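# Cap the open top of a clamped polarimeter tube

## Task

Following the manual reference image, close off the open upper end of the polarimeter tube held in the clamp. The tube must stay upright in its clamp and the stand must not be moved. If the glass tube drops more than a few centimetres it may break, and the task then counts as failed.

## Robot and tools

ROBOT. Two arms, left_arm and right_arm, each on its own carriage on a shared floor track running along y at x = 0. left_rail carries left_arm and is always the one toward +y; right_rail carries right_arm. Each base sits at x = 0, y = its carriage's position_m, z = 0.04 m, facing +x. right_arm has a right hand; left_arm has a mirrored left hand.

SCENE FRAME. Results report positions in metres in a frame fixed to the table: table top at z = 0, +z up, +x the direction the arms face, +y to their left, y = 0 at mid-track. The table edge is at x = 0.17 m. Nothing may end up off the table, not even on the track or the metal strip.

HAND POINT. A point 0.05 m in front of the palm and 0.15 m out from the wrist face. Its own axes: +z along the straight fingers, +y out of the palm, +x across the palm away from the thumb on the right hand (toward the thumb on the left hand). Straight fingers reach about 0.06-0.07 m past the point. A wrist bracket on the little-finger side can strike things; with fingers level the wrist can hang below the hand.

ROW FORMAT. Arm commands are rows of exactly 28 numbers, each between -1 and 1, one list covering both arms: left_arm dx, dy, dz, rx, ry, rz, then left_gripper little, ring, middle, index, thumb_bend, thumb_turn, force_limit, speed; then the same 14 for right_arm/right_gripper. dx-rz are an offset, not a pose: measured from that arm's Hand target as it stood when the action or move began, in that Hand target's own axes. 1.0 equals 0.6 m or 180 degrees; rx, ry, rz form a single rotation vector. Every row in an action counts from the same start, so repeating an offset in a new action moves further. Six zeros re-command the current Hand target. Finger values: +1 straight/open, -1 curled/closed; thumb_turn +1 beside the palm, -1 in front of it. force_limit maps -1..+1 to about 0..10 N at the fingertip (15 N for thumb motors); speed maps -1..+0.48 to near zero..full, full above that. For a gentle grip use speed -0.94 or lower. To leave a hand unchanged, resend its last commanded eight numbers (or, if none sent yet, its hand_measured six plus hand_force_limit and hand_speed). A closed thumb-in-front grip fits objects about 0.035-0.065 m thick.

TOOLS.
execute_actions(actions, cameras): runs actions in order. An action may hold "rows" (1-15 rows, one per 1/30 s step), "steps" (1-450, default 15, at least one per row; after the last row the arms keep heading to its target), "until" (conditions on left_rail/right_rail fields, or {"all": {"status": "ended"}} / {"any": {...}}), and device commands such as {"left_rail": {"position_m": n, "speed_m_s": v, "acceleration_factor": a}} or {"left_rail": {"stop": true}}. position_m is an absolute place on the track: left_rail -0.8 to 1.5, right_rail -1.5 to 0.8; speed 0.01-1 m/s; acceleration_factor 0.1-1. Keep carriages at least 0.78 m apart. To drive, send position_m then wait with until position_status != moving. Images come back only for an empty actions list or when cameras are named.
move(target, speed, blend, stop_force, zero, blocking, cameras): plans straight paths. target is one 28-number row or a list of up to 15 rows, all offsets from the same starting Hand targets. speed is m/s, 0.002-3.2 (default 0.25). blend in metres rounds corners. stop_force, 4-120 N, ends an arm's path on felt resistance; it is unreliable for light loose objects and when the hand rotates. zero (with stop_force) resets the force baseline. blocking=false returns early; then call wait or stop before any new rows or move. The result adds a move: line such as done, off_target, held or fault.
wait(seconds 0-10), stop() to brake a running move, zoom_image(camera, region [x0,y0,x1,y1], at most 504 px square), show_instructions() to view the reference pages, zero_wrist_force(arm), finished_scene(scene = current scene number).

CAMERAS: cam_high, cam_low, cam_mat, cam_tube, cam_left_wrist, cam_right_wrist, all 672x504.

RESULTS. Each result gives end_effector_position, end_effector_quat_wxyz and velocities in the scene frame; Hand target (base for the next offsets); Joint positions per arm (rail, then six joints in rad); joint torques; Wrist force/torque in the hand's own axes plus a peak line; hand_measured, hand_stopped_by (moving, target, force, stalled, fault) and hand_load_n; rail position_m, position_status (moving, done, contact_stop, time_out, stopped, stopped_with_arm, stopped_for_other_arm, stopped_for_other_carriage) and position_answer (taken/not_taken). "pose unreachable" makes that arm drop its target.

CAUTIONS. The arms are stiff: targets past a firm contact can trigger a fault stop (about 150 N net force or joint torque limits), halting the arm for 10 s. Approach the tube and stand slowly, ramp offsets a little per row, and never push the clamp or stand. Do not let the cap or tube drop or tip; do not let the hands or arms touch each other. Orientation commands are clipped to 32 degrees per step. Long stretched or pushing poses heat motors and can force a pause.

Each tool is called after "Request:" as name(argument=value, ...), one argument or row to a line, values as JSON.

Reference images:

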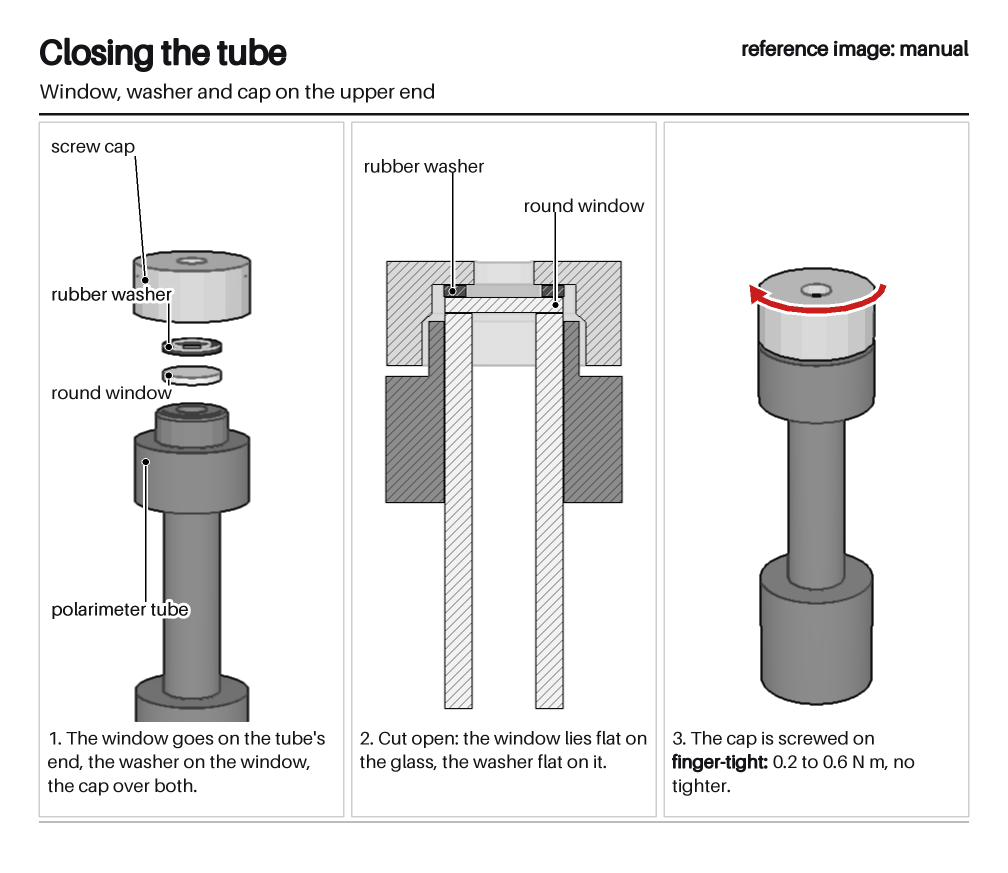

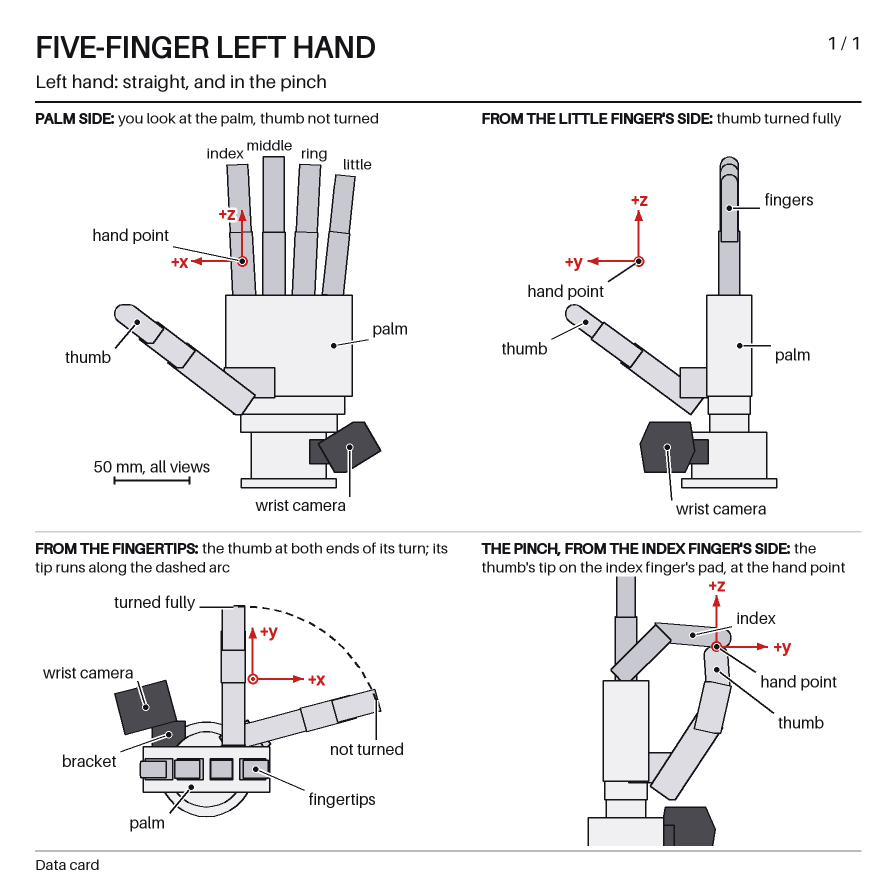

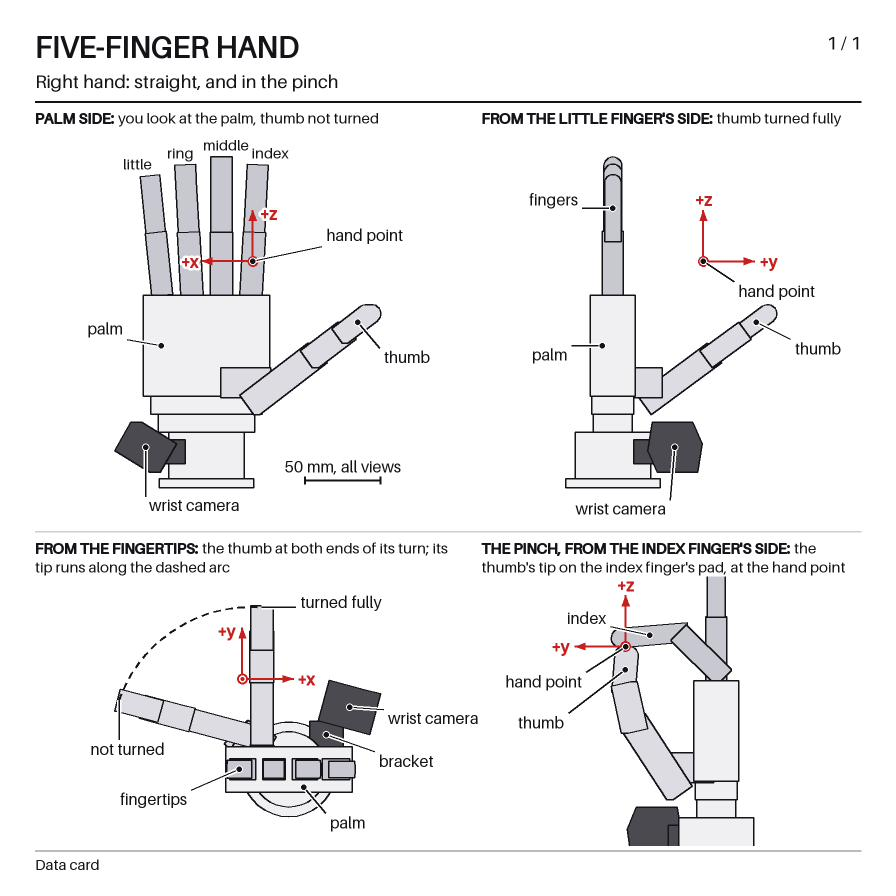

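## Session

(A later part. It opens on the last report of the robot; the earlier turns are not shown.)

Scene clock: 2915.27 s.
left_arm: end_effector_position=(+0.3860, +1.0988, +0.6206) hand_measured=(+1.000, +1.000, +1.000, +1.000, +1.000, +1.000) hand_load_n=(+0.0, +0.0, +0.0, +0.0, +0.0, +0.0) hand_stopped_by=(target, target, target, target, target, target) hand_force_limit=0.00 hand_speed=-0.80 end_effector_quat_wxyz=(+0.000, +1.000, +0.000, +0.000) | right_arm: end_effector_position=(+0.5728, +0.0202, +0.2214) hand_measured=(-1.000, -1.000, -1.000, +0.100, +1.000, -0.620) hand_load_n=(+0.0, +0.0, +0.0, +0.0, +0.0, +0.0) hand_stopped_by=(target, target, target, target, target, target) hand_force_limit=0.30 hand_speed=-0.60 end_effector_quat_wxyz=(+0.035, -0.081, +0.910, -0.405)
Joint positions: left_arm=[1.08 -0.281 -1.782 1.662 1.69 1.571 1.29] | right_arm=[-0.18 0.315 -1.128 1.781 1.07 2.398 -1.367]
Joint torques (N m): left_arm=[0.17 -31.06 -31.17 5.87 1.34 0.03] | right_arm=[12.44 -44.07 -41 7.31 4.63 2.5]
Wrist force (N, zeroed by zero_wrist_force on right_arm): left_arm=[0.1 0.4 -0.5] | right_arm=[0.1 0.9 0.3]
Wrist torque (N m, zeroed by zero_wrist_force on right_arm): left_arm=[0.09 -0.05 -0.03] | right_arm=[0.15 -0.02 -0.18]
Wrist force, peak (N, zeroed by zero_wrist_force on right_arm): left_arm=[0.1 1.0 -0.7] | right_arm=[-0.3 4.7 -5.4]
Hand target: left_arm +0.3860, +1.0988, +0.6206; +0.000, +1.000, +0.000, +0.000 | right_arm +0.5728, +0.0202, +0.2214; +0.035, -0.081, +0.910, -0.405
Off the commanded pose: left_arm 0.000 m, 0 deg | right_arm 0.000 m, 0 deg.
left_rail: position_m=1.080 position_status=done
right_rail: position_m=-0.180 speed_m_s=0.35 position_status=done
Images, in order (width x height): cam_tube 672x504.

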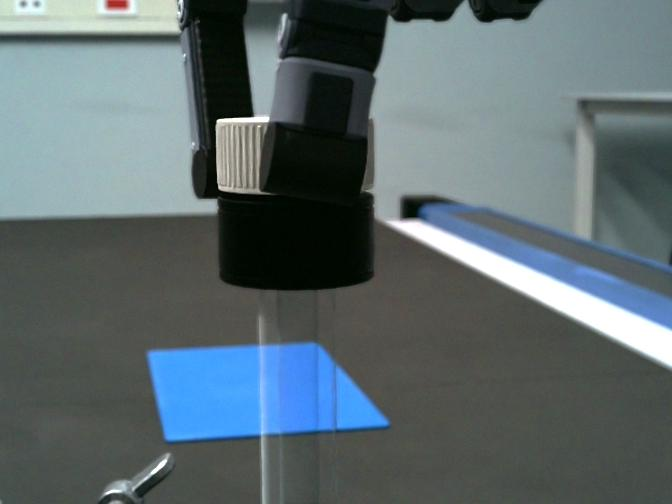

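Request:
move(
  target=[
    [0,0,0,0,0,0,1,1,1,1,1,1,0,-0.8,-0.01191,0.00471,-0.00523,0,-0.1239,-0.1115,-1,-1,-1,0.1,1,-0.62,0.3,-0.6],
    [0,0,0,0,0,0,1,1,1,1,1,1,0,-0.8,-0.0194,0.01188,-0.01318,0,-0.2478,-0.223,-1,-1,-1,0.1,1,-0.62,0.3,-0.6],
    [0,0,0,0,0,0,1,1,1,1,1,1,0,-0.8,-0.02052,0.02065,-0.02293,0,-0.3717,-0.3345,-1,-1,-1,0.1,1,-0.62,0.3,-0.6],
    [0,0,0,0,0,0,1,1,1,1,1,1,0,-0.8,-0.01492,0.02862,-0.03178,0,-0.4956,-0.446,-1,-1,-1,0.1,1,-0.62,0.3,-0.6],
  ],
  speed=0.3,
  blend=0.004,
  cameras=["cam_tube"],
)

Request:
zoom_image(
  camera="cam_tube",
  region=[205, 165, 275, 235],
)

Request:
zoom_image(
  camera="cam_tube",
  region=[320, 165, 390, 235],
)

Request:
zoom_image(
  camera="cam_tube",
  region=[205, 100, 395, 230],
)

Scene clock: 2953.13 s.
left_arm: end_effector_position=(+0.3860, +1.0988, +0.6206) hand_measured=(+1.000, +1.000, +1.000, +1.000, +1.000, +1.000) hand_load_n=(+0.0, +0.0, +0.0, +0.0, +0.0, +0.0) hand_stopped_by=(target, target, target, target, target, target) hand_force_limit=0.00 hand_speed=-0.80 end_effector_quat_wxyz=(+0.000, +1.000, +0.000, +0.000) | right_arm: end_effector_position=(+0.5771, +0.0470, +0.2214) hand_measured=(-1.000, -1.000, -1.000, +0.100, +1.000, -0.620) hand_load_n=(+0.0, +0.0, +0.5, +0.0, -0.5, +0.0) hand_stopped_by=(target, target, target, target, target, target) hand_force_limit=0.30 hand_speed=-0.60 end_effector_quat_wxyz=(-0.369, +0.829, -0.385, +0.171)
Joint positions: left_arm=[1.08 -0.281 -1.782 1.662 1.69 1.571 1.29] | right_arm=[-0.18 -0.156 -1.45 2.031 0.362 0.975 -3.799]
Joint torques (N m): left_arm=[2.73 -29.83 -32.21 5.41 1.3 0.16] | right_arm=[-13.79 -22.31 -45.87 5.8 -3.99 -2.82]
Wrist force (N, zeroed by zero_wrist_force on right_arm): left_arm=[-0.1 0.6 -0.4] | right_arm=[-0.6 0.4 0.8]
Wrist torque (N m, zeroed by zero_wrist_force on right_arm): left_arm=[0.12 -0.01 -0.04] | right_arm=[0.05 0.04 0.01]
Wrist force, peak (N, zeroed by zero_wrist_force on right_arm): left_arm=[0.1 0.9 -0.6] | right_arm=[-1.1 0.6 0.9]
Hand target: left_arm +0.3860, +1.0988, +0.6206; +0.000, +1.000, +0.000, +0.000 | right_arm +0.5771, +0.0470, +0.2214; -0.369, +0.829, -0.385, +0.171
Off the commanded pose: left_arm 0.000 m, 0 deg | right_arm 0.000 m, 0 deg.
left_rail: position_m=1.080 position_status=done
right_rail: position_m=-0.180 speed_m_s=0.35 position_status=done
move: done
Images, in order (width x height): cam_tube 672x504.

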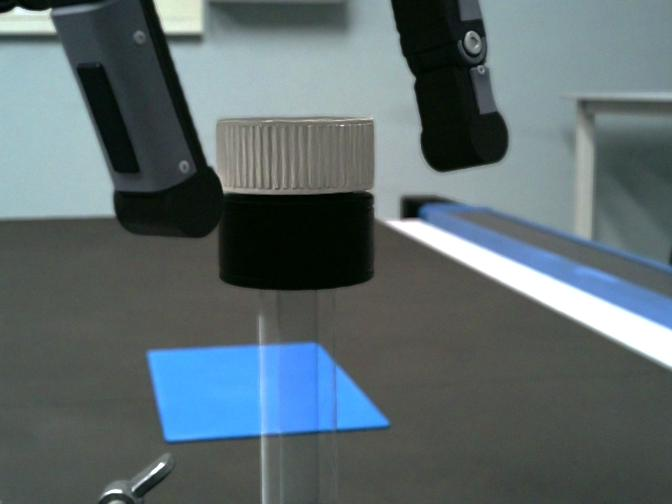

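Scaled by 7.200 from the camera's 672x504 image, which has a finer 960x720 frame.

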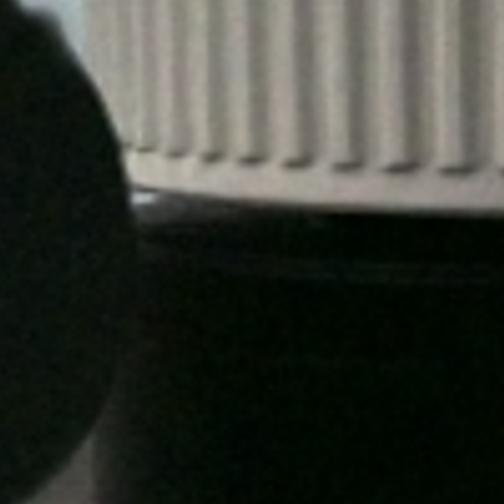

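Scaled by 7.200 from the camera's 672x504 image, which has a finer 960x720 frame.

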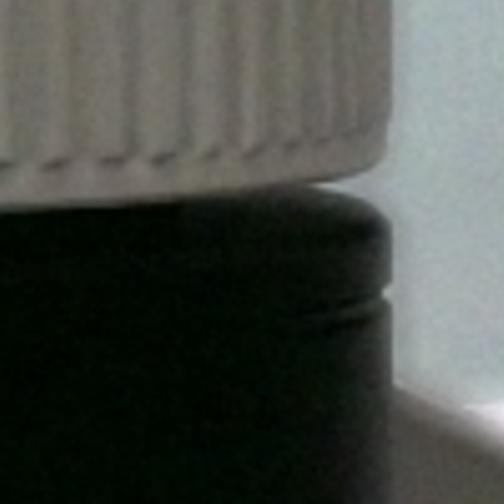

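Scaled by 2.653 from the camera's 672x504 image, which has a finer 960x720 frame.

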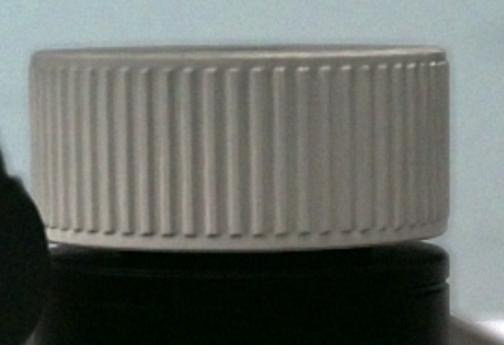

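Request:
execute_actions(
  actions=[
    {"rows":[[0,0,0,0,0,0,1,1,1,1,1,1,0,-0.8,0,0,0,0,0,0,-1,-1,-1,-0.16,1,-0.62,0.3,-0.85]],"steps":70},
    {"rows":[[0,0,0,0,0,0,1,1,1,1,1,1,0,-0.8,0,0,0,0,0,0,-1,-1,-1,-0.16,0.4,-0.62,0.98,-0.88]],"steps":110},
  ],
  cameras=["cam_tube"],
)

Request:
zoom_image(
  camera="cam_tube",
  region=[205, 100, 395, 230],
)

Scene clock: 2966.67 s.
left_arm: end_effector_position=(+0.3860, +1.0988, +0.6206) hand_measured=(+1.000, +1.000, +1.000, +1.000, +1.000, +1.000) hand_load_n=(+0.0, +0.0, +0.0, +0.0, +0.0, +0.0) hand_stopped_by=(target, target, target, target, target, target) hand_force_limit=0.00 hand_speed=-0.80 end_effector_quat_wxyz=(+0.000, +1.000, +0.000, +0.000) | right_arm: end_effector_position=(+0.5771, +0.0470, +0.2214) hand_measured=(-1.000, -1.000, -1.000, -0.158, +0.598, -0.620) hand_load_n=(+0.0, +0.0, +0.0, +6.5, +14.5, +1.0) hand_stopped_by=(target, target, target, target, force, target) hand_force_limit=0.98 hand_speed=-0.88 end_effector_quat_wxyz=(-0.369, +0.829, -0.385, +0.171)
Joint positions: left_arm=[1.08 -0.281 -1.782 1.662 1.69 1.571 1.29] | right_arm=[-0.18 -0.156 -1.45 2.031 0.363 0.974 -3.8]
Joint torques (N m): left_arm=[1.27 -29.59 -33.3 5.42 1.45 0.48] | right_arm=[-12.63 -27.65 -41.82 1.46 1.51 -2.81]
Wrist force (N, zeroed by zero_wrist_force on right_arm): left_arm=[0.0 0.4 -0.6] | right_arm=[-0.9 2.9 -2.1]
Wrist torque (N m, zeroed by zero_wrist_force on right_arm): left_arm=[0.10 -0.03 -0.03] | right_arm=[0.15 0.10 0.03]
Wrist force, peak (N, zeroed by zero_wrist_force on right_arm): left_arm=[0.2 0.6 -0.9] | right_arm=[-0.9 3.6 -1.7]
Hand target: left_arm +0.3860, +1.0988, +0.6206; +0.000, +1.000, +0.000, +0.000 | right_arm +0.5771, +0.0470, +0.2214; -0.369, +0.829, -0.385, +0.171
Off the commanded pose: left_arm 0.000 m, 0 deg | right_arm 0.000 m, 0 deg.
left_rail: position_m=1.080 position_status=done
right_rail: position_m=-0.180 speed_m_s=0.35 position_status=done
Images, in order (width x height): cam_tube 672x504.

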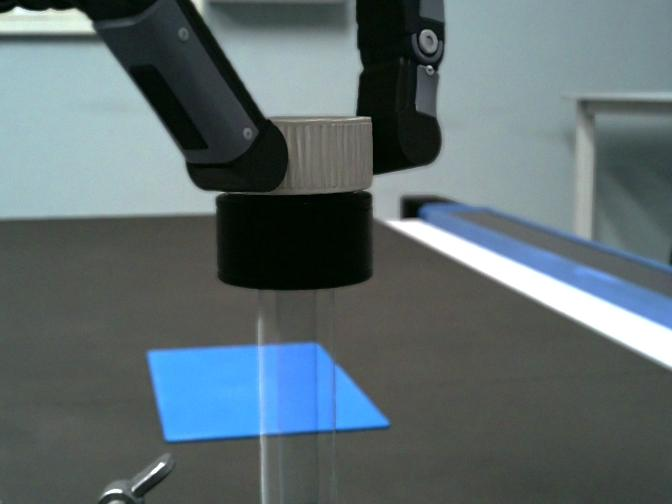

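Scaled by 2.653 from the camera's 672x504 image, which has a finer 960x720 frame.

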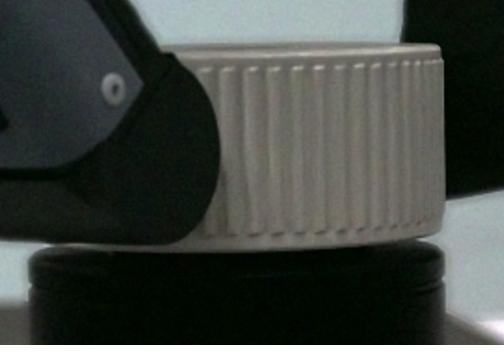

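Request:
move(
  target=[
    [0,0,0,0,0,0,1,1,1,1,1,1,0,-0.8,0.00813,0.00075,-0.00058,0,0.0826,0.0743,-1,-1,-1,-0.16,0.4,-0.62,0.98,-0.88],
    [0,0,0,0,0,0,1,1,1,1,1,1,0,-0.8,0.0161,0.00268,-0.0025,0,0.1651,0.1487,-1,-1,-1,-0.16,0.4,-0.62,0.98,-0.88],
  ],
  speed=0.12,
  blend=0.003,
  cameras=["cam_tube"],
)

Request:
zoom_image(
  camera="cam_tube",
  region=[205, 100, 395, 230],
)

Scene clock: 2985.27 s.
left_arm: end_effector_position=(+0.3860, +1.0988, +0.6206) hand_measured=(+1.000, +1.000, +1.000, +1.000, +1.000, +1.000) hand_load_n=(+0.0, +0.0, +0.0, +0.0, +0.0, +0.0) hand_stopped_by=(target, target, target, target, target, target) hand_force_limit=0.00 hand_speed=-0.80 end_effector_quat_wxyz=(+0.000, +1.000, +0.000, +0.000) | right_arm: end_effector_position=(+0.5817, +0.0382, +0.2212) hand_measured=(-1.000, -1.000, -1.000, -0.158, +0.596, -0.620) hand_load_n=(+0.0, +0.0, +0.0, +7.5, +5.5, +1.0) hand_stopped_by=(target, target, target, target, force, target) hand_force_limit=0.98 hand_speed=-0.88 end_effector_quat_wxyz=(-0.288, +0.647, -0.645, +0.287)
Joint positions: left_arm=[1.08 -0.281 -1.782 1.662 1.69 1.571 1.29] | right_arm=[-0.18 0.03 -1.534 2.085 0.183 1.59 -3.124]
Joint torques (N m): left_arm=[-3.32 -31.17 -32.11 6.07 1.44 0.23] | right_arm=[13.4 -17.9 -46.47 5.13 5.46 1.7]
Wrist force (N, zeroed by zero_wrist_force on right_arm): left_arm=[0.2 0.4 -0.3] | right_arm=[-6.9 -0.9 1.5]
Wrist torque (N m, zeroed by zero_wrist_force on right_arm): left_arm=[0.07 -0.06 -0.01] | right_arm=[0.13 0.03 -0.19]
Wrist force, peak (N, zeroed by zero_wrist_force on right_arm): left_arm=[0.4 0.6 -0.8] | right_arm=[-7.4 -3.3 3.3]
Hand target: left_arm +0.3860, +1.0988, +0.6206; +0.000, +1.000, +0.000, +0.000 | right_arm +0.5817, +0.0382, +0.2212; -0.288, +0.647, -0.645, +0.287
Off the commanded pose: left_arm 0.000 m, 0 deg | right_arm 0.000 m, 0 deg.
left_rail: position_m=1.080 position_status=done
right_rail: position_m=-0.180 speed_m_s=0.35 position_status=done
move: done
Images, in order (width x height): cam_tube 672x504.

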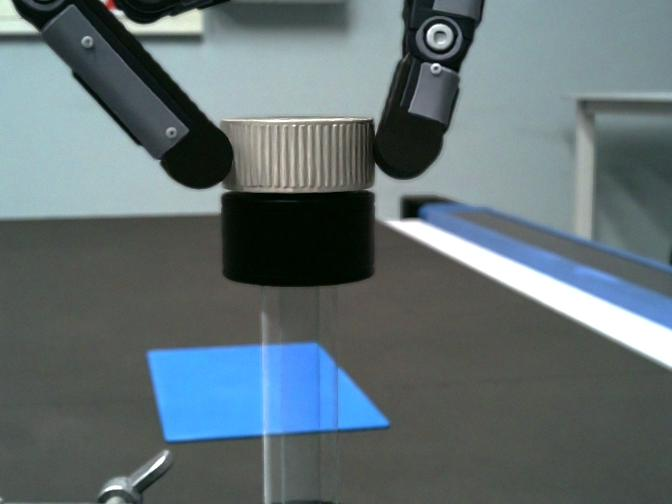

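Scaled by 2.653 from the camera's 672x504 image, which has a finer 960x720 frame.

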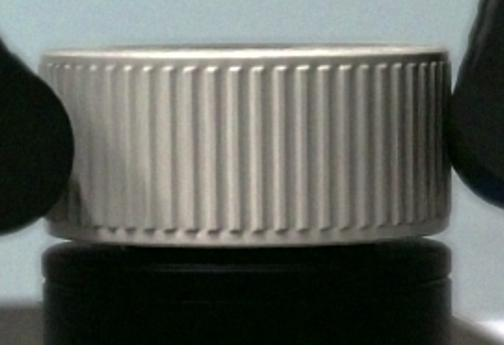

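Request:
execute_actions(
  actions=[],
  cameras=["cam_low", "cam_tube"],
)

Request:
zoom_image(
  camera="cam_low",
  region=[233, 160, 273, 200],
)

Scene clock: 3022.50 s.
left_arm: end_effector_position=(+0.3860, +1.0988, +0.6206) hand_measured=(+1.000, +1.000, +1.000, +1.000, +1.000, +1.000) hand_load_n=(+0.0, +0.0, +0.0, +0.0, +0.0, +0.0) hand_stopped_by=(target, target, target, target, target, target) hand_force_limit=0.00 hand_speed=-0.80 end_effector_quat_wxyz=(+0.000, +1.000, +0.000, +0.000) | right_arm: end_effector_position=(+0.5817, +0.0382, +0.2212) hand_measured=(-1.000, -1.000, -1.000, -0.158, +0.596, -0.620) hand_load_n=(+0.0, +0.0, +0.0, +8.0, +5.5, +1.0) hand_stopped_by=(target, target, target, target, force, target) hand_force_limit=0.98 hand_speed=-0.88 end_effector_quat_wxyz=(-0.288, +0.647, -0.645, +0.287)
Joint positions: left_arm=[1.08 -0.281 -1.782 1.662 1.69 1.571 1.29] | right_arm=[-0.18 0.03 -1.534 2.085 0.183 1.591 -3.124]
Joint velocities: within noise
Joint torques (N m): left_arm=[1.44 -33.38 -33.04 5.53 1.41 -0.24] | right_arm=[11.12 -16.2 -46.21 5.34 5.13 1.96]
Wrist force (N, zeroed by zero_wrist_force on right_arm): left_arm=[0.1 0.6 -0.2] | right_arm=[-7.3 -0.3 2.6]
Wrist torque (N m, zeroed by zero_wrist_force on right_arm): left_arm=[0.11 -0.03 -0.03] | right_arm=[0.10 0.03 -0.19]
Wrist force, peak (N, zeroed by zero_wrist_force on right_arm): left_arm=[0.0 0.8 -0.8] | right_arm=[-7.8 0.0 2.2]
Hand target: left_arm +0.3860, +1.0988, +0.6206; +0.000, +1.000, +0.000, +0.000 | right_arm +0.5817, +0.0382, +0.2212; -0.288, +0.647, -0.645, +0.287
Off the commanded pose: left_arm 0.000 m, 0 deg | right_arm 0.000 m, 0 deg.
left_rail: position_m=1.080 position_status=done
right_rail: position_m=-0.180 speed_m_s=0.35 position_status=done
Images, in order (width x height): cam_low 672x504, cam_tube 672x504.

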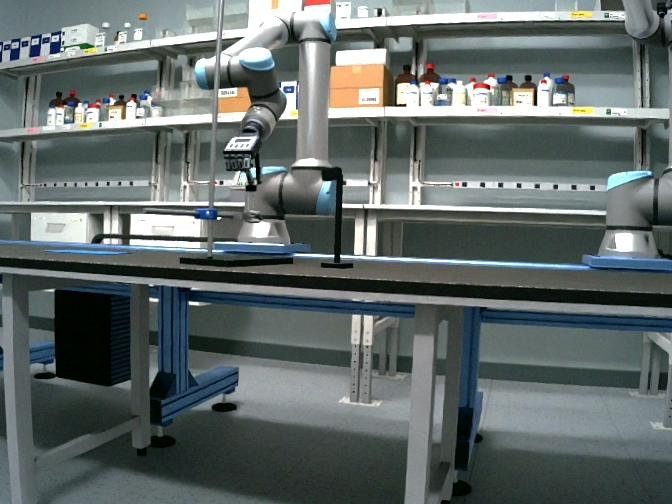

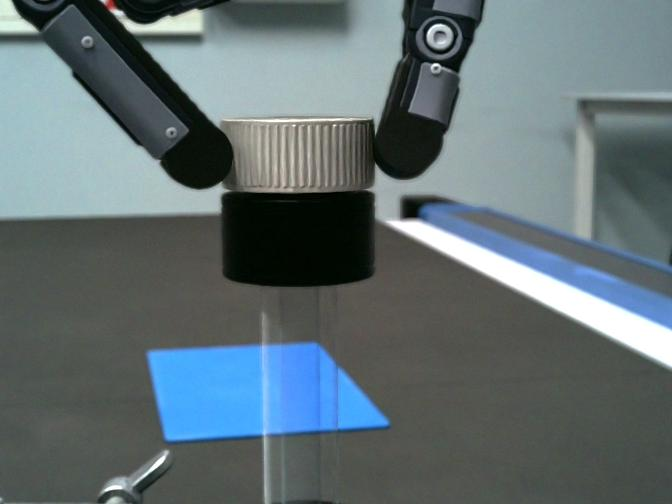

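Scaled by 12.600 from the camera's 672x504 image, which has a finer 960x720 frame.

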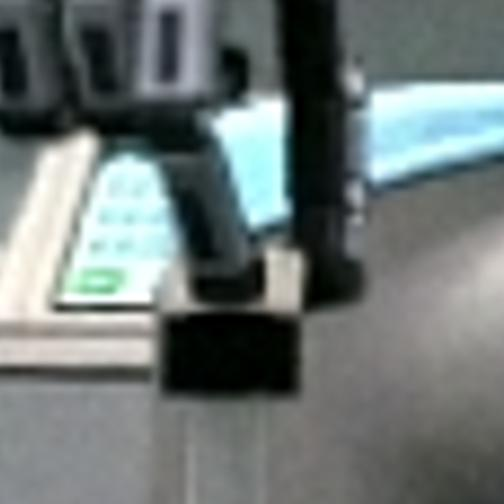

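Request:
execute_actions(
  actions=[
    {"rows":[[0,0,0,0,0,0,1,1,1,1,1,1,0,-0.8,0,0,0,0,0,0,-1,-1,-1,0.1,1,-0.62,0.3,-0.7]],"steps":60},
    {"rows":[[0,0,0,0,0,0,1,1,1,1,1,1,0,-0.8,0,0,0,0,0,0,-1,-1,-1,0.1,1,-0.8,0.3,-0.6]],"steps":30},
  ],
  cameras=["cam_low", "cam_tube"],
)

Request:
zoom_image(
  camera="cam_low",
  region=[233, 160, 273, 200],
)

Request:
zoom_image(
  camera="cam_tube",
  region=[205, 100, 395, 230],
)

Scene clock: 3047.77 s.
left_arm: end_effector_position=(+0.3860, +1.0988, +0.6206) hand_measured=(+1.000, +1.000, +1.000, +1.000, +1.000, +1.000) hand_load_n=(+0.0, +0.5, +0.0, +0.0, +0.0, +0.0) hand_stopped_by=(target, target, target, target, target, target) hand_force_limit=0.00 hand_speed=-0.80 end_effector_quat_wxyz=(+0.000, +1.000, +0.000, +0.000) | right_arm: end_effector_position=(+0.5817, +0.0382, +0.2212) hand_measured=(-1.000, -1.000, -1.000, +0.100, +1.000, -0.800) hand_load_n=(+0.5, +0.0, +0.0, +0.0, +0.0, +0.0) hand_stopped_by=(target, target, target, target, target, target) hand_force_limit=0.30 hand_speed=-0.60 end_effector_quat_wxyz=(-0.288, +0.647, -0.645, +0.287)
Joint positions: left_arm=[1.08 -0.281 -1.782 1.662 1.69 1.571 1.29] | right_arm=[-0.18 0.03 -1.534 2.085 0.183 1.591 -3.124]
Joint torques (N m): left_arm=[0.21 -29.96 -32.48 5.83 1.8 0.28] | right_arm=[16.29 -17.53 -47.18 1.09 -2.25 2.14]
Wrist force (N, zeroed by zero_wrist_force on right_arm): left_arm=[0.1 0.6 -0.3] | right_arm=[-0.3 0.5 0.2]
Wrist torque (N m, zeroed by zero_wrist_force on right_arm): left_arm=[0.10 -0.03 -0.03] | right_arm=[0.14 0.03 -0.21]
Wrist force, peak (N, zeroed by zero_wrist_force on right_arm): left_arm=[0.1 0.7 -0.9] | right_arm=[-7.8 -0.4 2.7]
Hand target: left_arm +0.3860, +1.0988, +0.6206; +0.000, +1.000, +0.000, +0.000 | right_arm +0.5817, +0.0382, +0.2212; -0.288, +0.647, -0.645, +0.287
Off the commanded pose: left_arm 0.000 m, 0 deg | right_arm 0.000 m, 0 deg.
left_rail: position_m=1.080 position_status=done
right_rail: position_m=-0.180 speed_m_s=0.35 position_status=done
Images, in order (width x height): cam_low 672x504, cam_tube 672x504.

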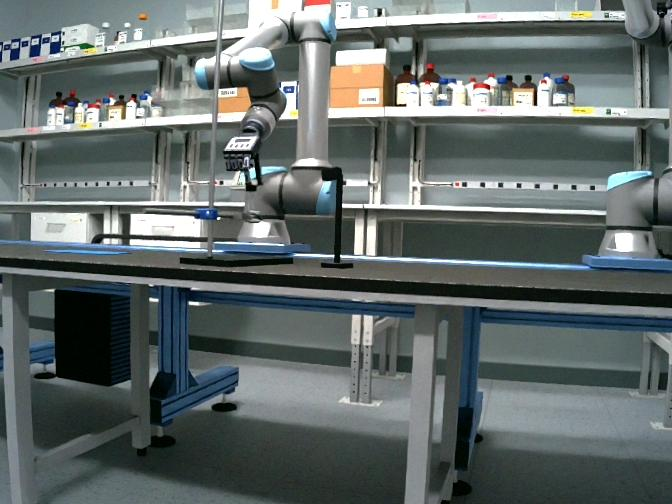

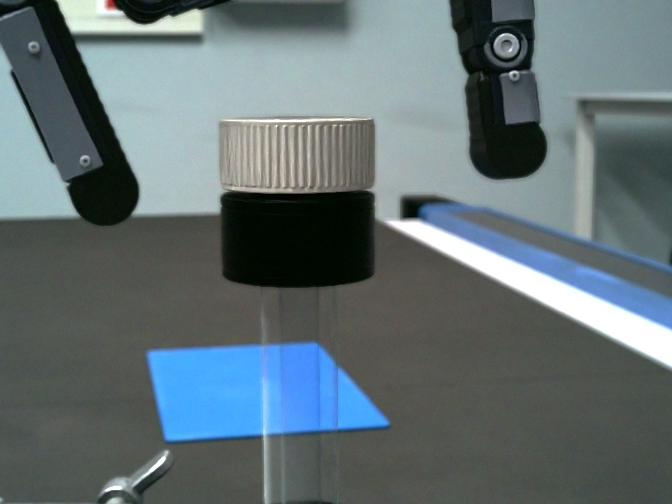

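Scaled by 12.600 from the camera's 672x504 image, which has a finer 960x720 frame.

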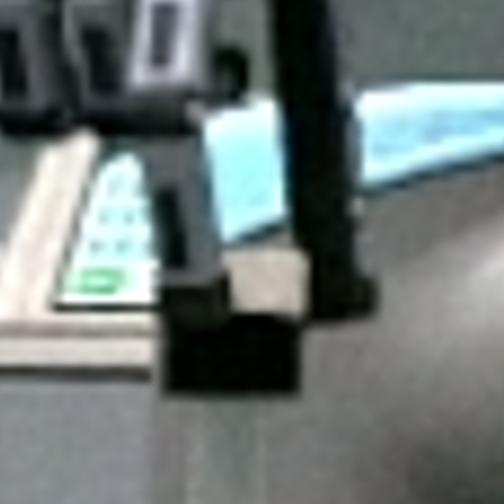

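Scaled by 2.653 from the camera's 672x504 image, which has a finer 960x720 frame.

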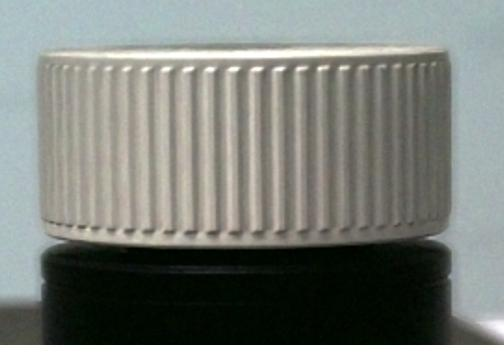

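Request:
zoom_image(
  camera="cam_tube",
  region=[205, 165, 275, 235],
)

Request:
zoom_image(
  camera="cam_tube",
  region=[320, 165, 390, 235],
)

Request:
zoom_image(
  camera="cam_tube",
  region=[100, 400, 400, 504],
)

Scaled by 7.200 from the camera's 672x504 image, which has a finer 960x720 frame.

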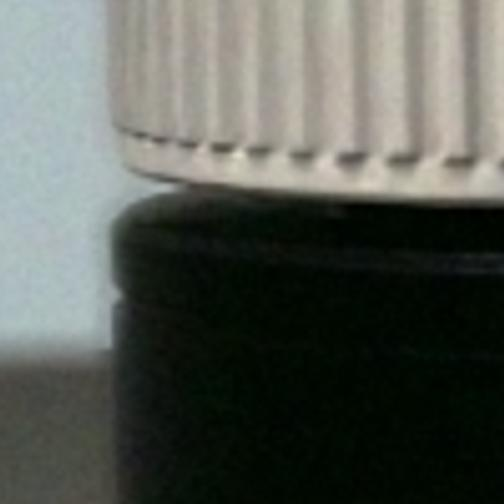

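Scaled by 7.200 from the camera's 672x504 image, which has a finer 960x720 frame.

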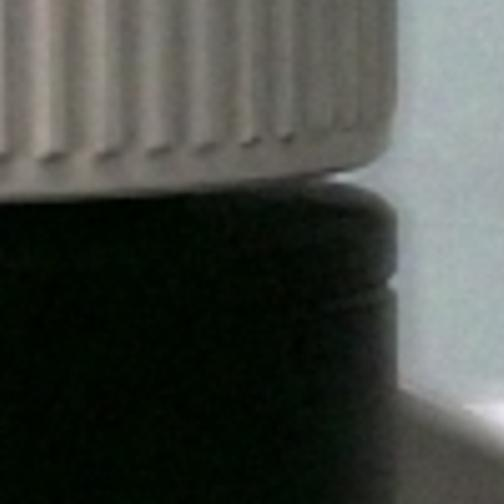

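Scaled by 1.680 from the camera's 672x504 image, which has a finer 960x720 frame.

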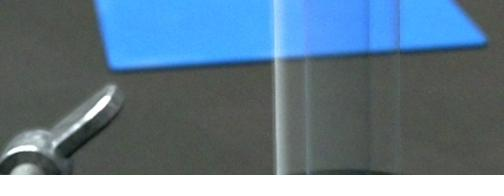

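Request:
move(
  target=[
    [0,0,0,0,0,0,1,1,1,1,1,1,0,-0.8,0.01283,0.0002,-0.0002,0,0,0,-1,-1,-1,0.1,1,-0.8,0.3,-0.6],
  ],
  speed=0.05,
)

Request:
execute_actions(
  actions=[
    {"rows":[[0,0,0,0,0,0,1,1,1,1,1,1,0,-0.8,0,0,0,0,0,0,-1,-1,-1,-0.16,1,-0.8,0.3,-0.85]],"steps":70},
    {"rows":[[0,0,0,0,0,0,1,1,1,1,1,1,0,-0.8,0,0,0,0,0,0,-1,-1,-1,-0.16,0.4,-0.8,0.0,-0.9]],"steps":120},
  ],
  cameras=["cam_low", "cam_tube"],
)

Request:
zoom_image(
  camera="cam_low",
  region=[233, 160, 273, 200],
)

Request:
zoom_image(
  camera="cam_tube",
  region=[205, 100, 395, 230],
)

Scene clock: 3100.87 s.
left_arm: end_effector_position=(+0.3860, +1.0988, +0.6206) hand_measured=(+1.000, +1.000, +1.000, +1.000, +1.000, +1.000) hand_load_n=(+0.0, +0.0, +0.0, +0.0, +0.0, +0.0) hand_stopped_by=(target, target, target, target, target, target) hand_force_limit=0.00 hand_speed=-0.80 end_effector_quat_wxyz=(+0.000, +1.000, +0.000, +0.000) | right_arm: end_effector_position=(+0.5815, +0.0307, +0.2212) hand_measured=(-1.000, -1.000, -1.000, +0.100, +1.000, -0.800) hand_load_n=(+0.0, +0.0, +0.0, +0.0, +0.0, +0.0) hand_stopped_by=(target, target, target, target, target, target) hand_force_limit=0.30 hand_speed=-0.60 end_effector_quat_wxyz=(-0.288, +0.647, -0.645, +0.287)
Joint positions: left_arm=[1.08 -0.281 -1.782 1.662 1.69 1.571 1.29] | right_arm=[-0.18 0.012 -1.54 2.091 0.183 1.578 -3.135]
Joint torques (N m): left_arm=[-0.14 -31.21 -32.49 5.78 1.13 0.33] | right_arm=[-17.15 -46.54 -27.22 -1.03 -3.31 -2.87]
Wrist force (N, zeroed by zero_wrist_force on right_arm): left_arm=[-0.1 0.5 -0.3] | right_arm=[-0.1 0.1 0.8]
Wrist torque (N m, zeroed by zero_wrist_force on right_arm): left_arm=[0.10 -0.01 -0.03] | right_arm=[0.04 -0.01 0.01]
Wrist force, peak (N, zeroed by zero_wrist_force on right_arm): left_arm=[-0.1 0.8 -0.6] | right_arm=[-1.4 0.3 0.3]
Hand target: left_arm +0.3860, +1.0988, +0.6206; +0.000, +1.000, +0.000, +0.000 | right_arm +0.5815, +0.0306, +0.2212; -0.288, +0.647, -0.645, +0.287
Off the commanded pose: left_arm 0.000 m, 0 deg | right_arm 0.000 m, 0 deg.
left_rail: position_m=1.080 position_status=done
right_rail: position_m=-0.180 speed_m_s=0.35 position_status=done
move: done

Scene clock: 3107.40 s.
left_arm: end_effector_position=(+0.3860, +1.0988, +0.6206) hand_measured=(+1.000, +1.000, +1.000, +1.000, +1.000, +1.000) hand_load_n=(+0.0, +0.0, +0.0, +0.0, -0.5, +0.0) hand_stopped_by=(target, target, target, target, target, target) hand_force_limit=0.00 hand_speed=-0.80 end_effector_quat_wxyz=(+0.000, +1.000, +0.000, +0.000) | right_arm: end_effector_position=(+0.5815, +0.0305, +0.2212) hand_measured=(-1.000, -1.000, -1.000, -0.158, +0.640, -0.800) hand_load_n=(+0.0, +0.0, +0.0, +8.0, +7.5, +0.0) hand_stopped_by=(target, target, target, target, force, target) hand_force_limit=0.00 hand_speed=-0.90 end_effector_quat_wxyz=(-0.288, +0.647, -0.645, +0.287)
Joint positions: left_arm=[1.08 -0.281 -1.782 1.662 1.69 1.571 1.29] | right_arm=[-0.18 0.012 -1.54 2.091 0.183 1.577 -3.136]
Joint torques (N m): left_arm=[1.75 -28.23 -33.27 5.82 1.62 -0.07] | right_arm=[-5.36 -47.37 -28.77 3.78 -2.16 -2.84]
Wrist force (N, zeroed by zero_wrist_force on right_arm): left_arm=[-0.1 0.2 -0.4] | right_arm=[-1.2 -0.2 2.8]
Wrist torque (N m, zeroed by zero_wrist_force on right_arm): left_arm=[0.07 -0.02 -0.03] | right_arm=[0.20 0.08 0.03]
Wrist force, peak (N, zeroed by zero_wrist_force on right_arm): left_arm=[0.2 0.9 -0.6] | right_arm=[-1.0 -1.5 5.1]
Hand target: left_arm +0.3860, +1.0988, +0.6206; +0.000, +1.000, +0.000, +0.000 | right_arm +0.5815, +0.0306, +0.2212; -0.288, +0.647, -0.645, +0.287
Off the commanded pose: left_arm 0.000 m, 0 deg | right_arm 0.000 m, 0 deg.
left_rail: position_m=1.080 position_status=done
right_rail: position_m=-0.180 speed_m_s=0.35 position_status=done
Images, in order (width x height): cam_low 672x504, cam_tube 672x504.

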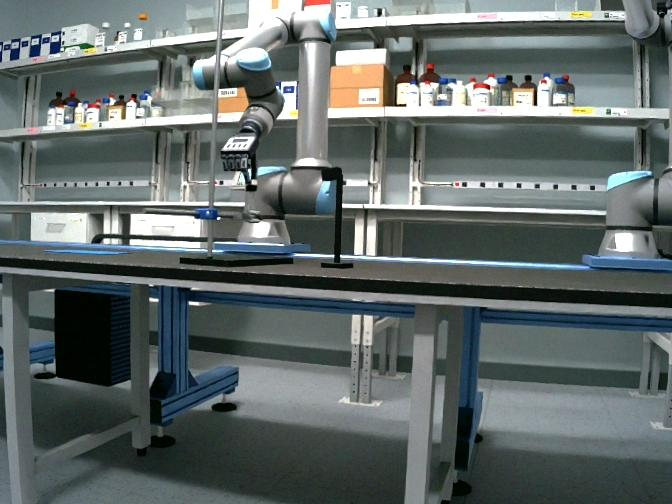

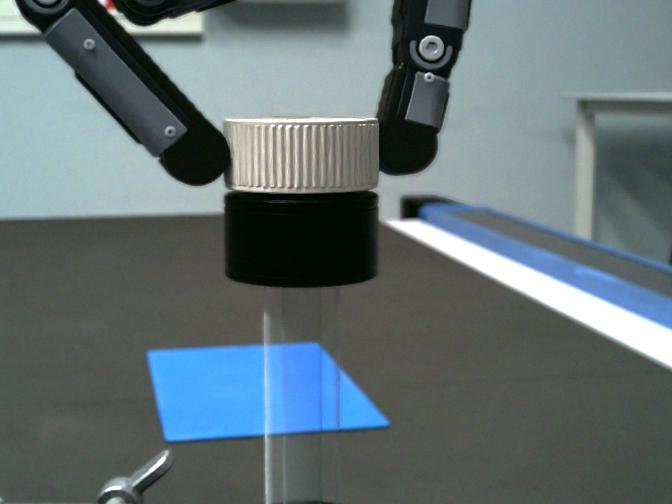

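Scaled by 12.600 from the camera's 672x504 image, which has a finer 960x720 frame.

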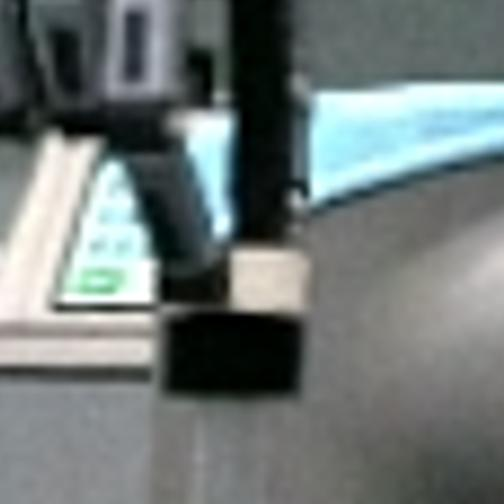

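Scaled by 2.653 from the camera's 672x504 image, which has a finer 960x720 frame.

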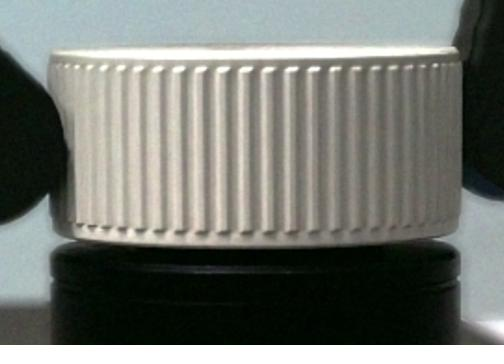

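Request:
execute_actions(
  actions=[
    {"rows":[[0,0,0,0,0,0,1,1,1,1,1,1,0,-0.8,0,0,0,0,0,0,-1,-1,-1,-0.16,0.38,-0.8,0.98,-0.9]],"steps":60},
  ],
)

Request:
move(
  target=[
    [0,0,0,0,0,0,1,1,1,1,1,1,0,-0.8,0.00883,0.00045,-0.00025,0,0.0826,0.0743,-1,-1,-1,-0.16,0.38,-0.8,0.98,-0.9],
  ],
  speed=0.12,
  cameras=["cam_tube"],
)

Request:
zoom_image(
  camera="cam_tube",
  region=[205, 100, 395, 230],
)

Scene clock: 3125.27 s.
left_arm: end_effector_position=(+0.3860, +1.0988, +0.6206) hand_measured=(+1.000, +1.000, +1.000, +1.000, +1.000, +1.000) hand_load_n=(+0.0, +0.0, +0.0, +0.0, +0.0, +0.0) hand_stopped_by=(target, target, target, target, target, target) hand_force_limit=0.00 hand_speed=-0.80 end_effector_quat_wxyz=(+0.000, +1.000, +0.000, +0.000) | right_arm: end_effector_position=(+0.5815, +0.0305, +0.2212) hand_measured=(-1.000, -1.000, -1.000, -0.158, +0.616, -0.800) hand_load_n=(+0.0, +0.0, +0.0, +10.5, +14.5, +0.5) hand_stopped_by=(target, target, target, target, force, target) hand_force_limit=0.98 hand_speed=-0.90 end_effector_quat_wxyz=(-0.288, +0.647, -0.645, +0.287)
Joint positions: left_arm=[1.08 -0.281 -1.782 1.662 1.69 1.571 1.29] | right_arm=[-0.18 0.012 -1.54 2.091 0.183 1.577 -3.136]
Joint torques (N m): left_arm=[0.95 -28 -32.39 5.65 1.45 -0.15] | right_arm=[3.65 -46.43 -28.57 4.03 -0.7 -2.76]
Wrist force (N, zeroed by zero_wrist_force on right_arm): left_arm=[0.4 0.3 -0.9] | right_arm=[-0.6 0.0 0.8]
Wrist torque (N m, zeroed by zero_wrist_force on right_arm): left_arm=[0.11 -0.11 0.00] | right_arm=[0.18 0.04 0.05]
Wrist force, peak (N, zeroed by zero_wrist_force on right_arm): left_arm=[0.4 0.4 -0.9] | right_arm=[-1.3 -0.5 3.2]
Hand target: left_arm +0.3860, +1.0988, +0.6206; +0.000, +1.000, +0.000, +0.000 | right_arm +0.5815, +0.0306, +0.2212; -0.288, +0.647, -0.645, +0.287
Off the commanded pose: left_arm 0.000 m, 0 deg | right_arm 0.000 m, 0 deg.
left_rail: position_m=1.080 position_status=done
right_rail: position_m=-0.180 speed_m_s=0.35 position_status=done

Scene clock: 3127.33 s.
left_arm: end_effector_position=(+0.3860, +1.0988, +0.6206) hand_measured=(+1.000, +1.000, +1.000, +1.000, +1.000, +1.000) hand_load_n=(+0.0, +0.0, +0.0, +0.0, +0.0, +0.0) hand_stopped_by=(target, target, target, target, target, target) hand_force_limit=0.00 hand_speed=-0.80 end_effector_quat_wxyz=(+0.000, +1.000, +0.000, +0.000) | right_arm: end_effector_position=(+0.5813, +0.0253, +0.2211) hand_measured=(-1.000, -1.000, -1.000, -0.158, +0.616, -0.800) hand_load_n=(+0.0, +0.0, +0.0, +10.5, +14.5, -11.0) hand_stopped_by=(target, target, target, target, force, target) hand_force_limit=0.98 hand_speed=-0.90 end_effector_quat_wxyz=(+0.233, -0.525, +0.748, -0.333)
Joint positions: left_arm=[1.08 -0.281 -1.782 1.662 1.69 1.571 1.29] | right_arm=[-0.18 0.128 -1.492 2.049 0.234 1.917 -2.811]
Joint torques (N m): left_arm=[2.35 -31.4 -32.62 5.89 1.23 0] | right_arm=[19 -19.88 -49.06 2.99 3.52 2.92]
Wrist force (N, zeroed by zero_wrist_force on right_arm): left_arm=[0.4 0.3 -0.6] | right_arm=[3.7 0.9 -3.6]
Wrist torque (N m, zeroed by zero_wrist_force on right_arm): left_arm=[0.09 -0.09 0.00] | right_arm=[0.09 -0.07 -0.42]
Wrist force, peak (N, zeroed by zero_wrist_force on right_arm): left_arm=[0.1 0.9 -0.7] | right_arm=[4.1 1.4 -3.6]
Hand target: left_arm +0.3860, +1.0988, +0.6206; +0.000, +1.000, +0.000, +0.000 | right_arm +0.5813, +0.0253, +0.2211; +0.233, -0.525, +0.748, -0.333
Off the commanded pose: left_arm 0.000 m, 0 deg | right_arm 0.000 m, 0 deg.
left_rail: position_m=1.080 position_status=done
right_rail: position_m=-0.180 speed_m_s=0.35 position_status=done
move: done
Images, in order (width x height): cam_tube 672x504.

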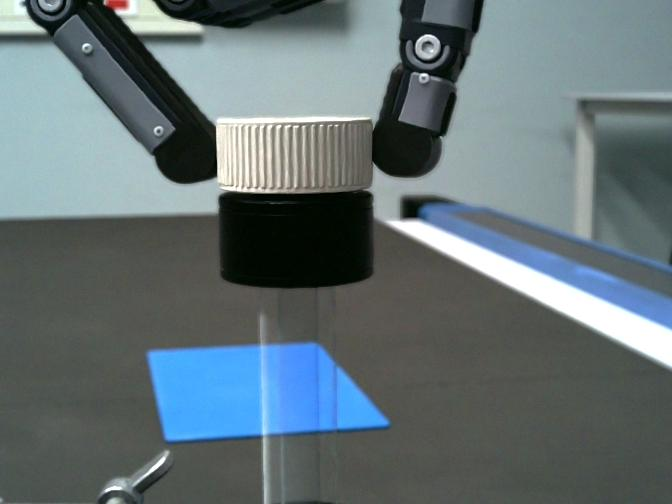

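Scaled by 2.653 from the camera's 672x504 image, which has a finer 960x720 frame.

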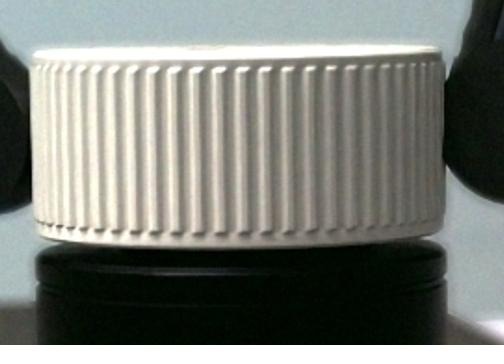

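Request:
move(
  target=[
    [0,0,0,0,0,0,1,1,1,1,1,1,0,-0.8,0.00362,0.00078,-0.00087,0,0.0248,0.0223,-1,-1,-1,-0.16,0.38,-0.8,0.98,-0.9],
  ],
  speed=0.06,
  cameras=["cam_tube"],
)

Request:
zoom_image(
  camera="cam_tube",
  region=[205, 100, 395, 230],
)

Scene clock: 3145.57 s.
left_arm: end_effector_position=(+0.3860, +1.0988, +0.6206) hand_measured=(+1.000, +1.000, +1.000, +1.000, +1.000, +1.000) hand_load_n=(+0.0, +0.0, +0.0, +0.0, -0.5, +0.0) hand_stopped_by=(target, target, target, target, target, target) hand_force_limit=0.00 hand_speed=-0.80 end_effector_quat_wxyz=(+0.000, +1.000, +0.000, +0.000) | right_arm: end_effector_position=(+0.5799, +0.0234, +0.2211) hand_measured=(-1.000, -1.000, -1.000, -0.158, +0.618, -0.800) hand_load_n=(+0.0, +0.0, +0.0, +11.5, +14.0, -4.5) hand_stopped_by=(target, target, target, target, force, target) hand_force_limit=0.98 hand_speed=-0.90 end_effector_quat_wxyz=(+0.216, -0.486, +0.774, -0.344) end_effector_velocity=(+0.000, +0.000, +0.002) end_effector_angular_velocity=(+0.000, -0.002, -0.005)
Joint positions: left_arm=[1.08 -0.281 -1.782 1.662 1.69 1.571 1.29] | right_arm=[-0.18 0.16 -1.468 2.03 0.271 2.011 -2.704]
Joint velocities: left_arm=[within noise] | right_arm=[0 0.002 -0.001 -0.001 0.002 0.005 0.005]
Joint torques (N m): left_arm=[-0.08 -30.41 -32.56 5.73 1.26 0.68] | right_arm=[12.23 -21.95 -46.64 5 5.15 2.3]
Wrist force (N, zeroed by zero_wrist_force on right_arm): left_arm=[-0.1 0.6 -0.5] | right_arm=[-1.8 0.9 -0.4]
Wrist torque (N m, zeroed by zero_wrist_force on right_arm): left_arm=[0.13 -0.02 -0.04] | right_arm=[0.10 -0.01 -0.27]
Wrist force, peak (N, zeroed by zero_wrist_force on right_arm): left_arm=[-0.2 0.9 -0.8] | right_arm=[4.3 0.9 -3.8]
Hand target: left_arm +0.3860, +1.0988, +0.6206; +0.000, +1.000, +0.000, +0.000 | right_arm +0.5799, +0.0234, +0.2211; +0.216, -0.485, +0.774, -0.344
Off the commanded pose: left_arm 0.000 m, 0 deg | right_arm 0.000 m, 0 deg.
left_rail: position_m=1.080 position_status=done
right_rail: position_m=-0.180 speed_m_s=0.35 position_status=done
move: done
Images, in order (width x height): cam_tube 672x504.

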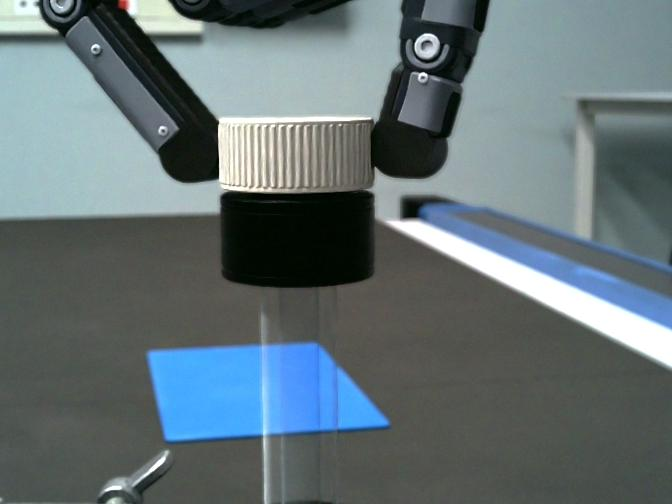

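Scaled by 2.653 from the camera's 672x504 image, which has a finer 960x720 frame.

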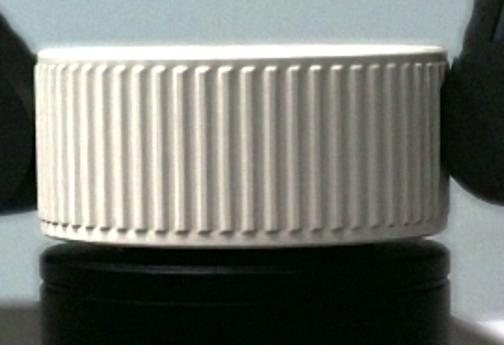

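Request:
move(
  target=[
    [0,0,0,0,0,0,1,1,1,1,1,1,0,-0.8,0.00372,0.00037,-0.00017,0,0.0413,0.0372,-1,-1,-1,-0.16,0.38,-0.8,0.98,-0.9],
  ],
  speed=0.06,
  cameras=["cam_tube"],
)

Request:
zoom_image(
  camera="cam_tube",
  region=[205, 100, 395, 230],
)

Scene clock: 3166.13 s.
left_arm: end_effector_position=(+0.3860, +1.0988, +0.6206) hand_measured=(+1.000, +1.000, +1.000, +1.000, +1.000, +1.000) hand_load_n=(-0.5, +0.0, +0.0, +0.0, +0.0, -0.5) hand_stopped_by=(target, target, target, target, target, target) hand_force_limit=0.00 hand_speed=-0.80 end_effector_quat_wxyz=(+0.000, +1.000, +0.000, +0.000) | right_arm: end_effector_position=(+0.5787, +0.0215, +0.2210) hand_measured=(-1.000, -1.000, -1.000, -0.158, +0.618, -0.800) hand_load_n=(+0.0, +0.0, +0.0, +10.5, +14.0, -8.0) hand_stopped_by=(target, target, target, target, force, target) hand_force_limit=0.98 hand_speed=-0.90 end_effector_quat_wxyz=(+0.185, -0.416, +0.813, -0.362)
Joint positions: left_arm=[1.08 -0.281 -1.782 1.662 1.69 1.571 1.29] | right_arm=[-0.18 0.208 -1.416 1.989 0.357 2.153 -2.507]
Joint torques (N m): left_arm=[1.66 -27.89 -31.84 5.59 1.69 -0.22] | right_arm=[14.65 -22 -47.51 4.75 4.37 2.42]
Wrist force (N, zeroed by zero_wrist_force on right_arm): left_arm=[0.4 0.4 -0.4] | right_arm=[1.8 0.9 -2.2]
Wrist torque (N m, zeroed by zero_wrist_force on right_arm): left_arm=[0.08 -0.08 0.00] | right_arm=[0.11 -0.13 -0.31]
Wrist force, peak (N, zeroed by zero_wrist_force on right_arm): left_arm=[-0.3 0.7 -0.9] | right_arm=[1.8 0.9 -2.2]
Hand target: left_arm +0.3860, +1.0988, +0.6206; +0.000, +1.000, +0.000, +0.000 | right_arm +0.5787, +0.0215, +0.2210; +0.185, -0.416, +0.813, -0.362
Off the commanded pose: left_arm 0.000 m, 0 deg | right_arm 0.000 m, 0 deg.
left_rail: position_m=1.080 position_status=done
right_rail: position_m=-0.180 speed_m_s=0.35 position_status=done
move: done
Images, in order (width x height): cam_tube 672x504.

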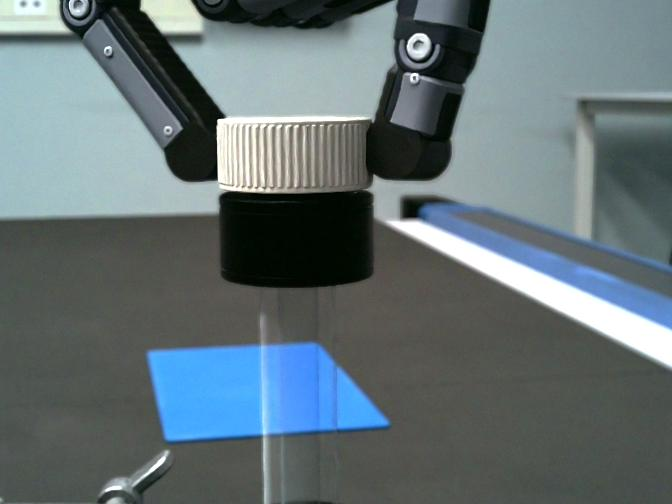

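Scaled by 2.653 from the camera's 672x504 image, which has a finer 960x720 frame.

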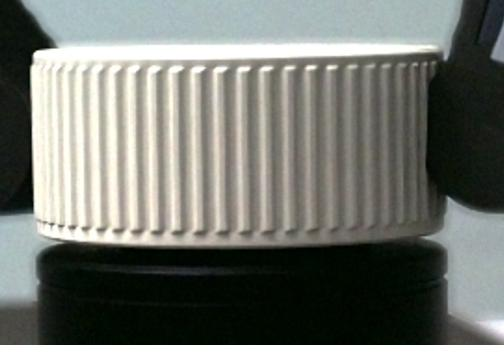

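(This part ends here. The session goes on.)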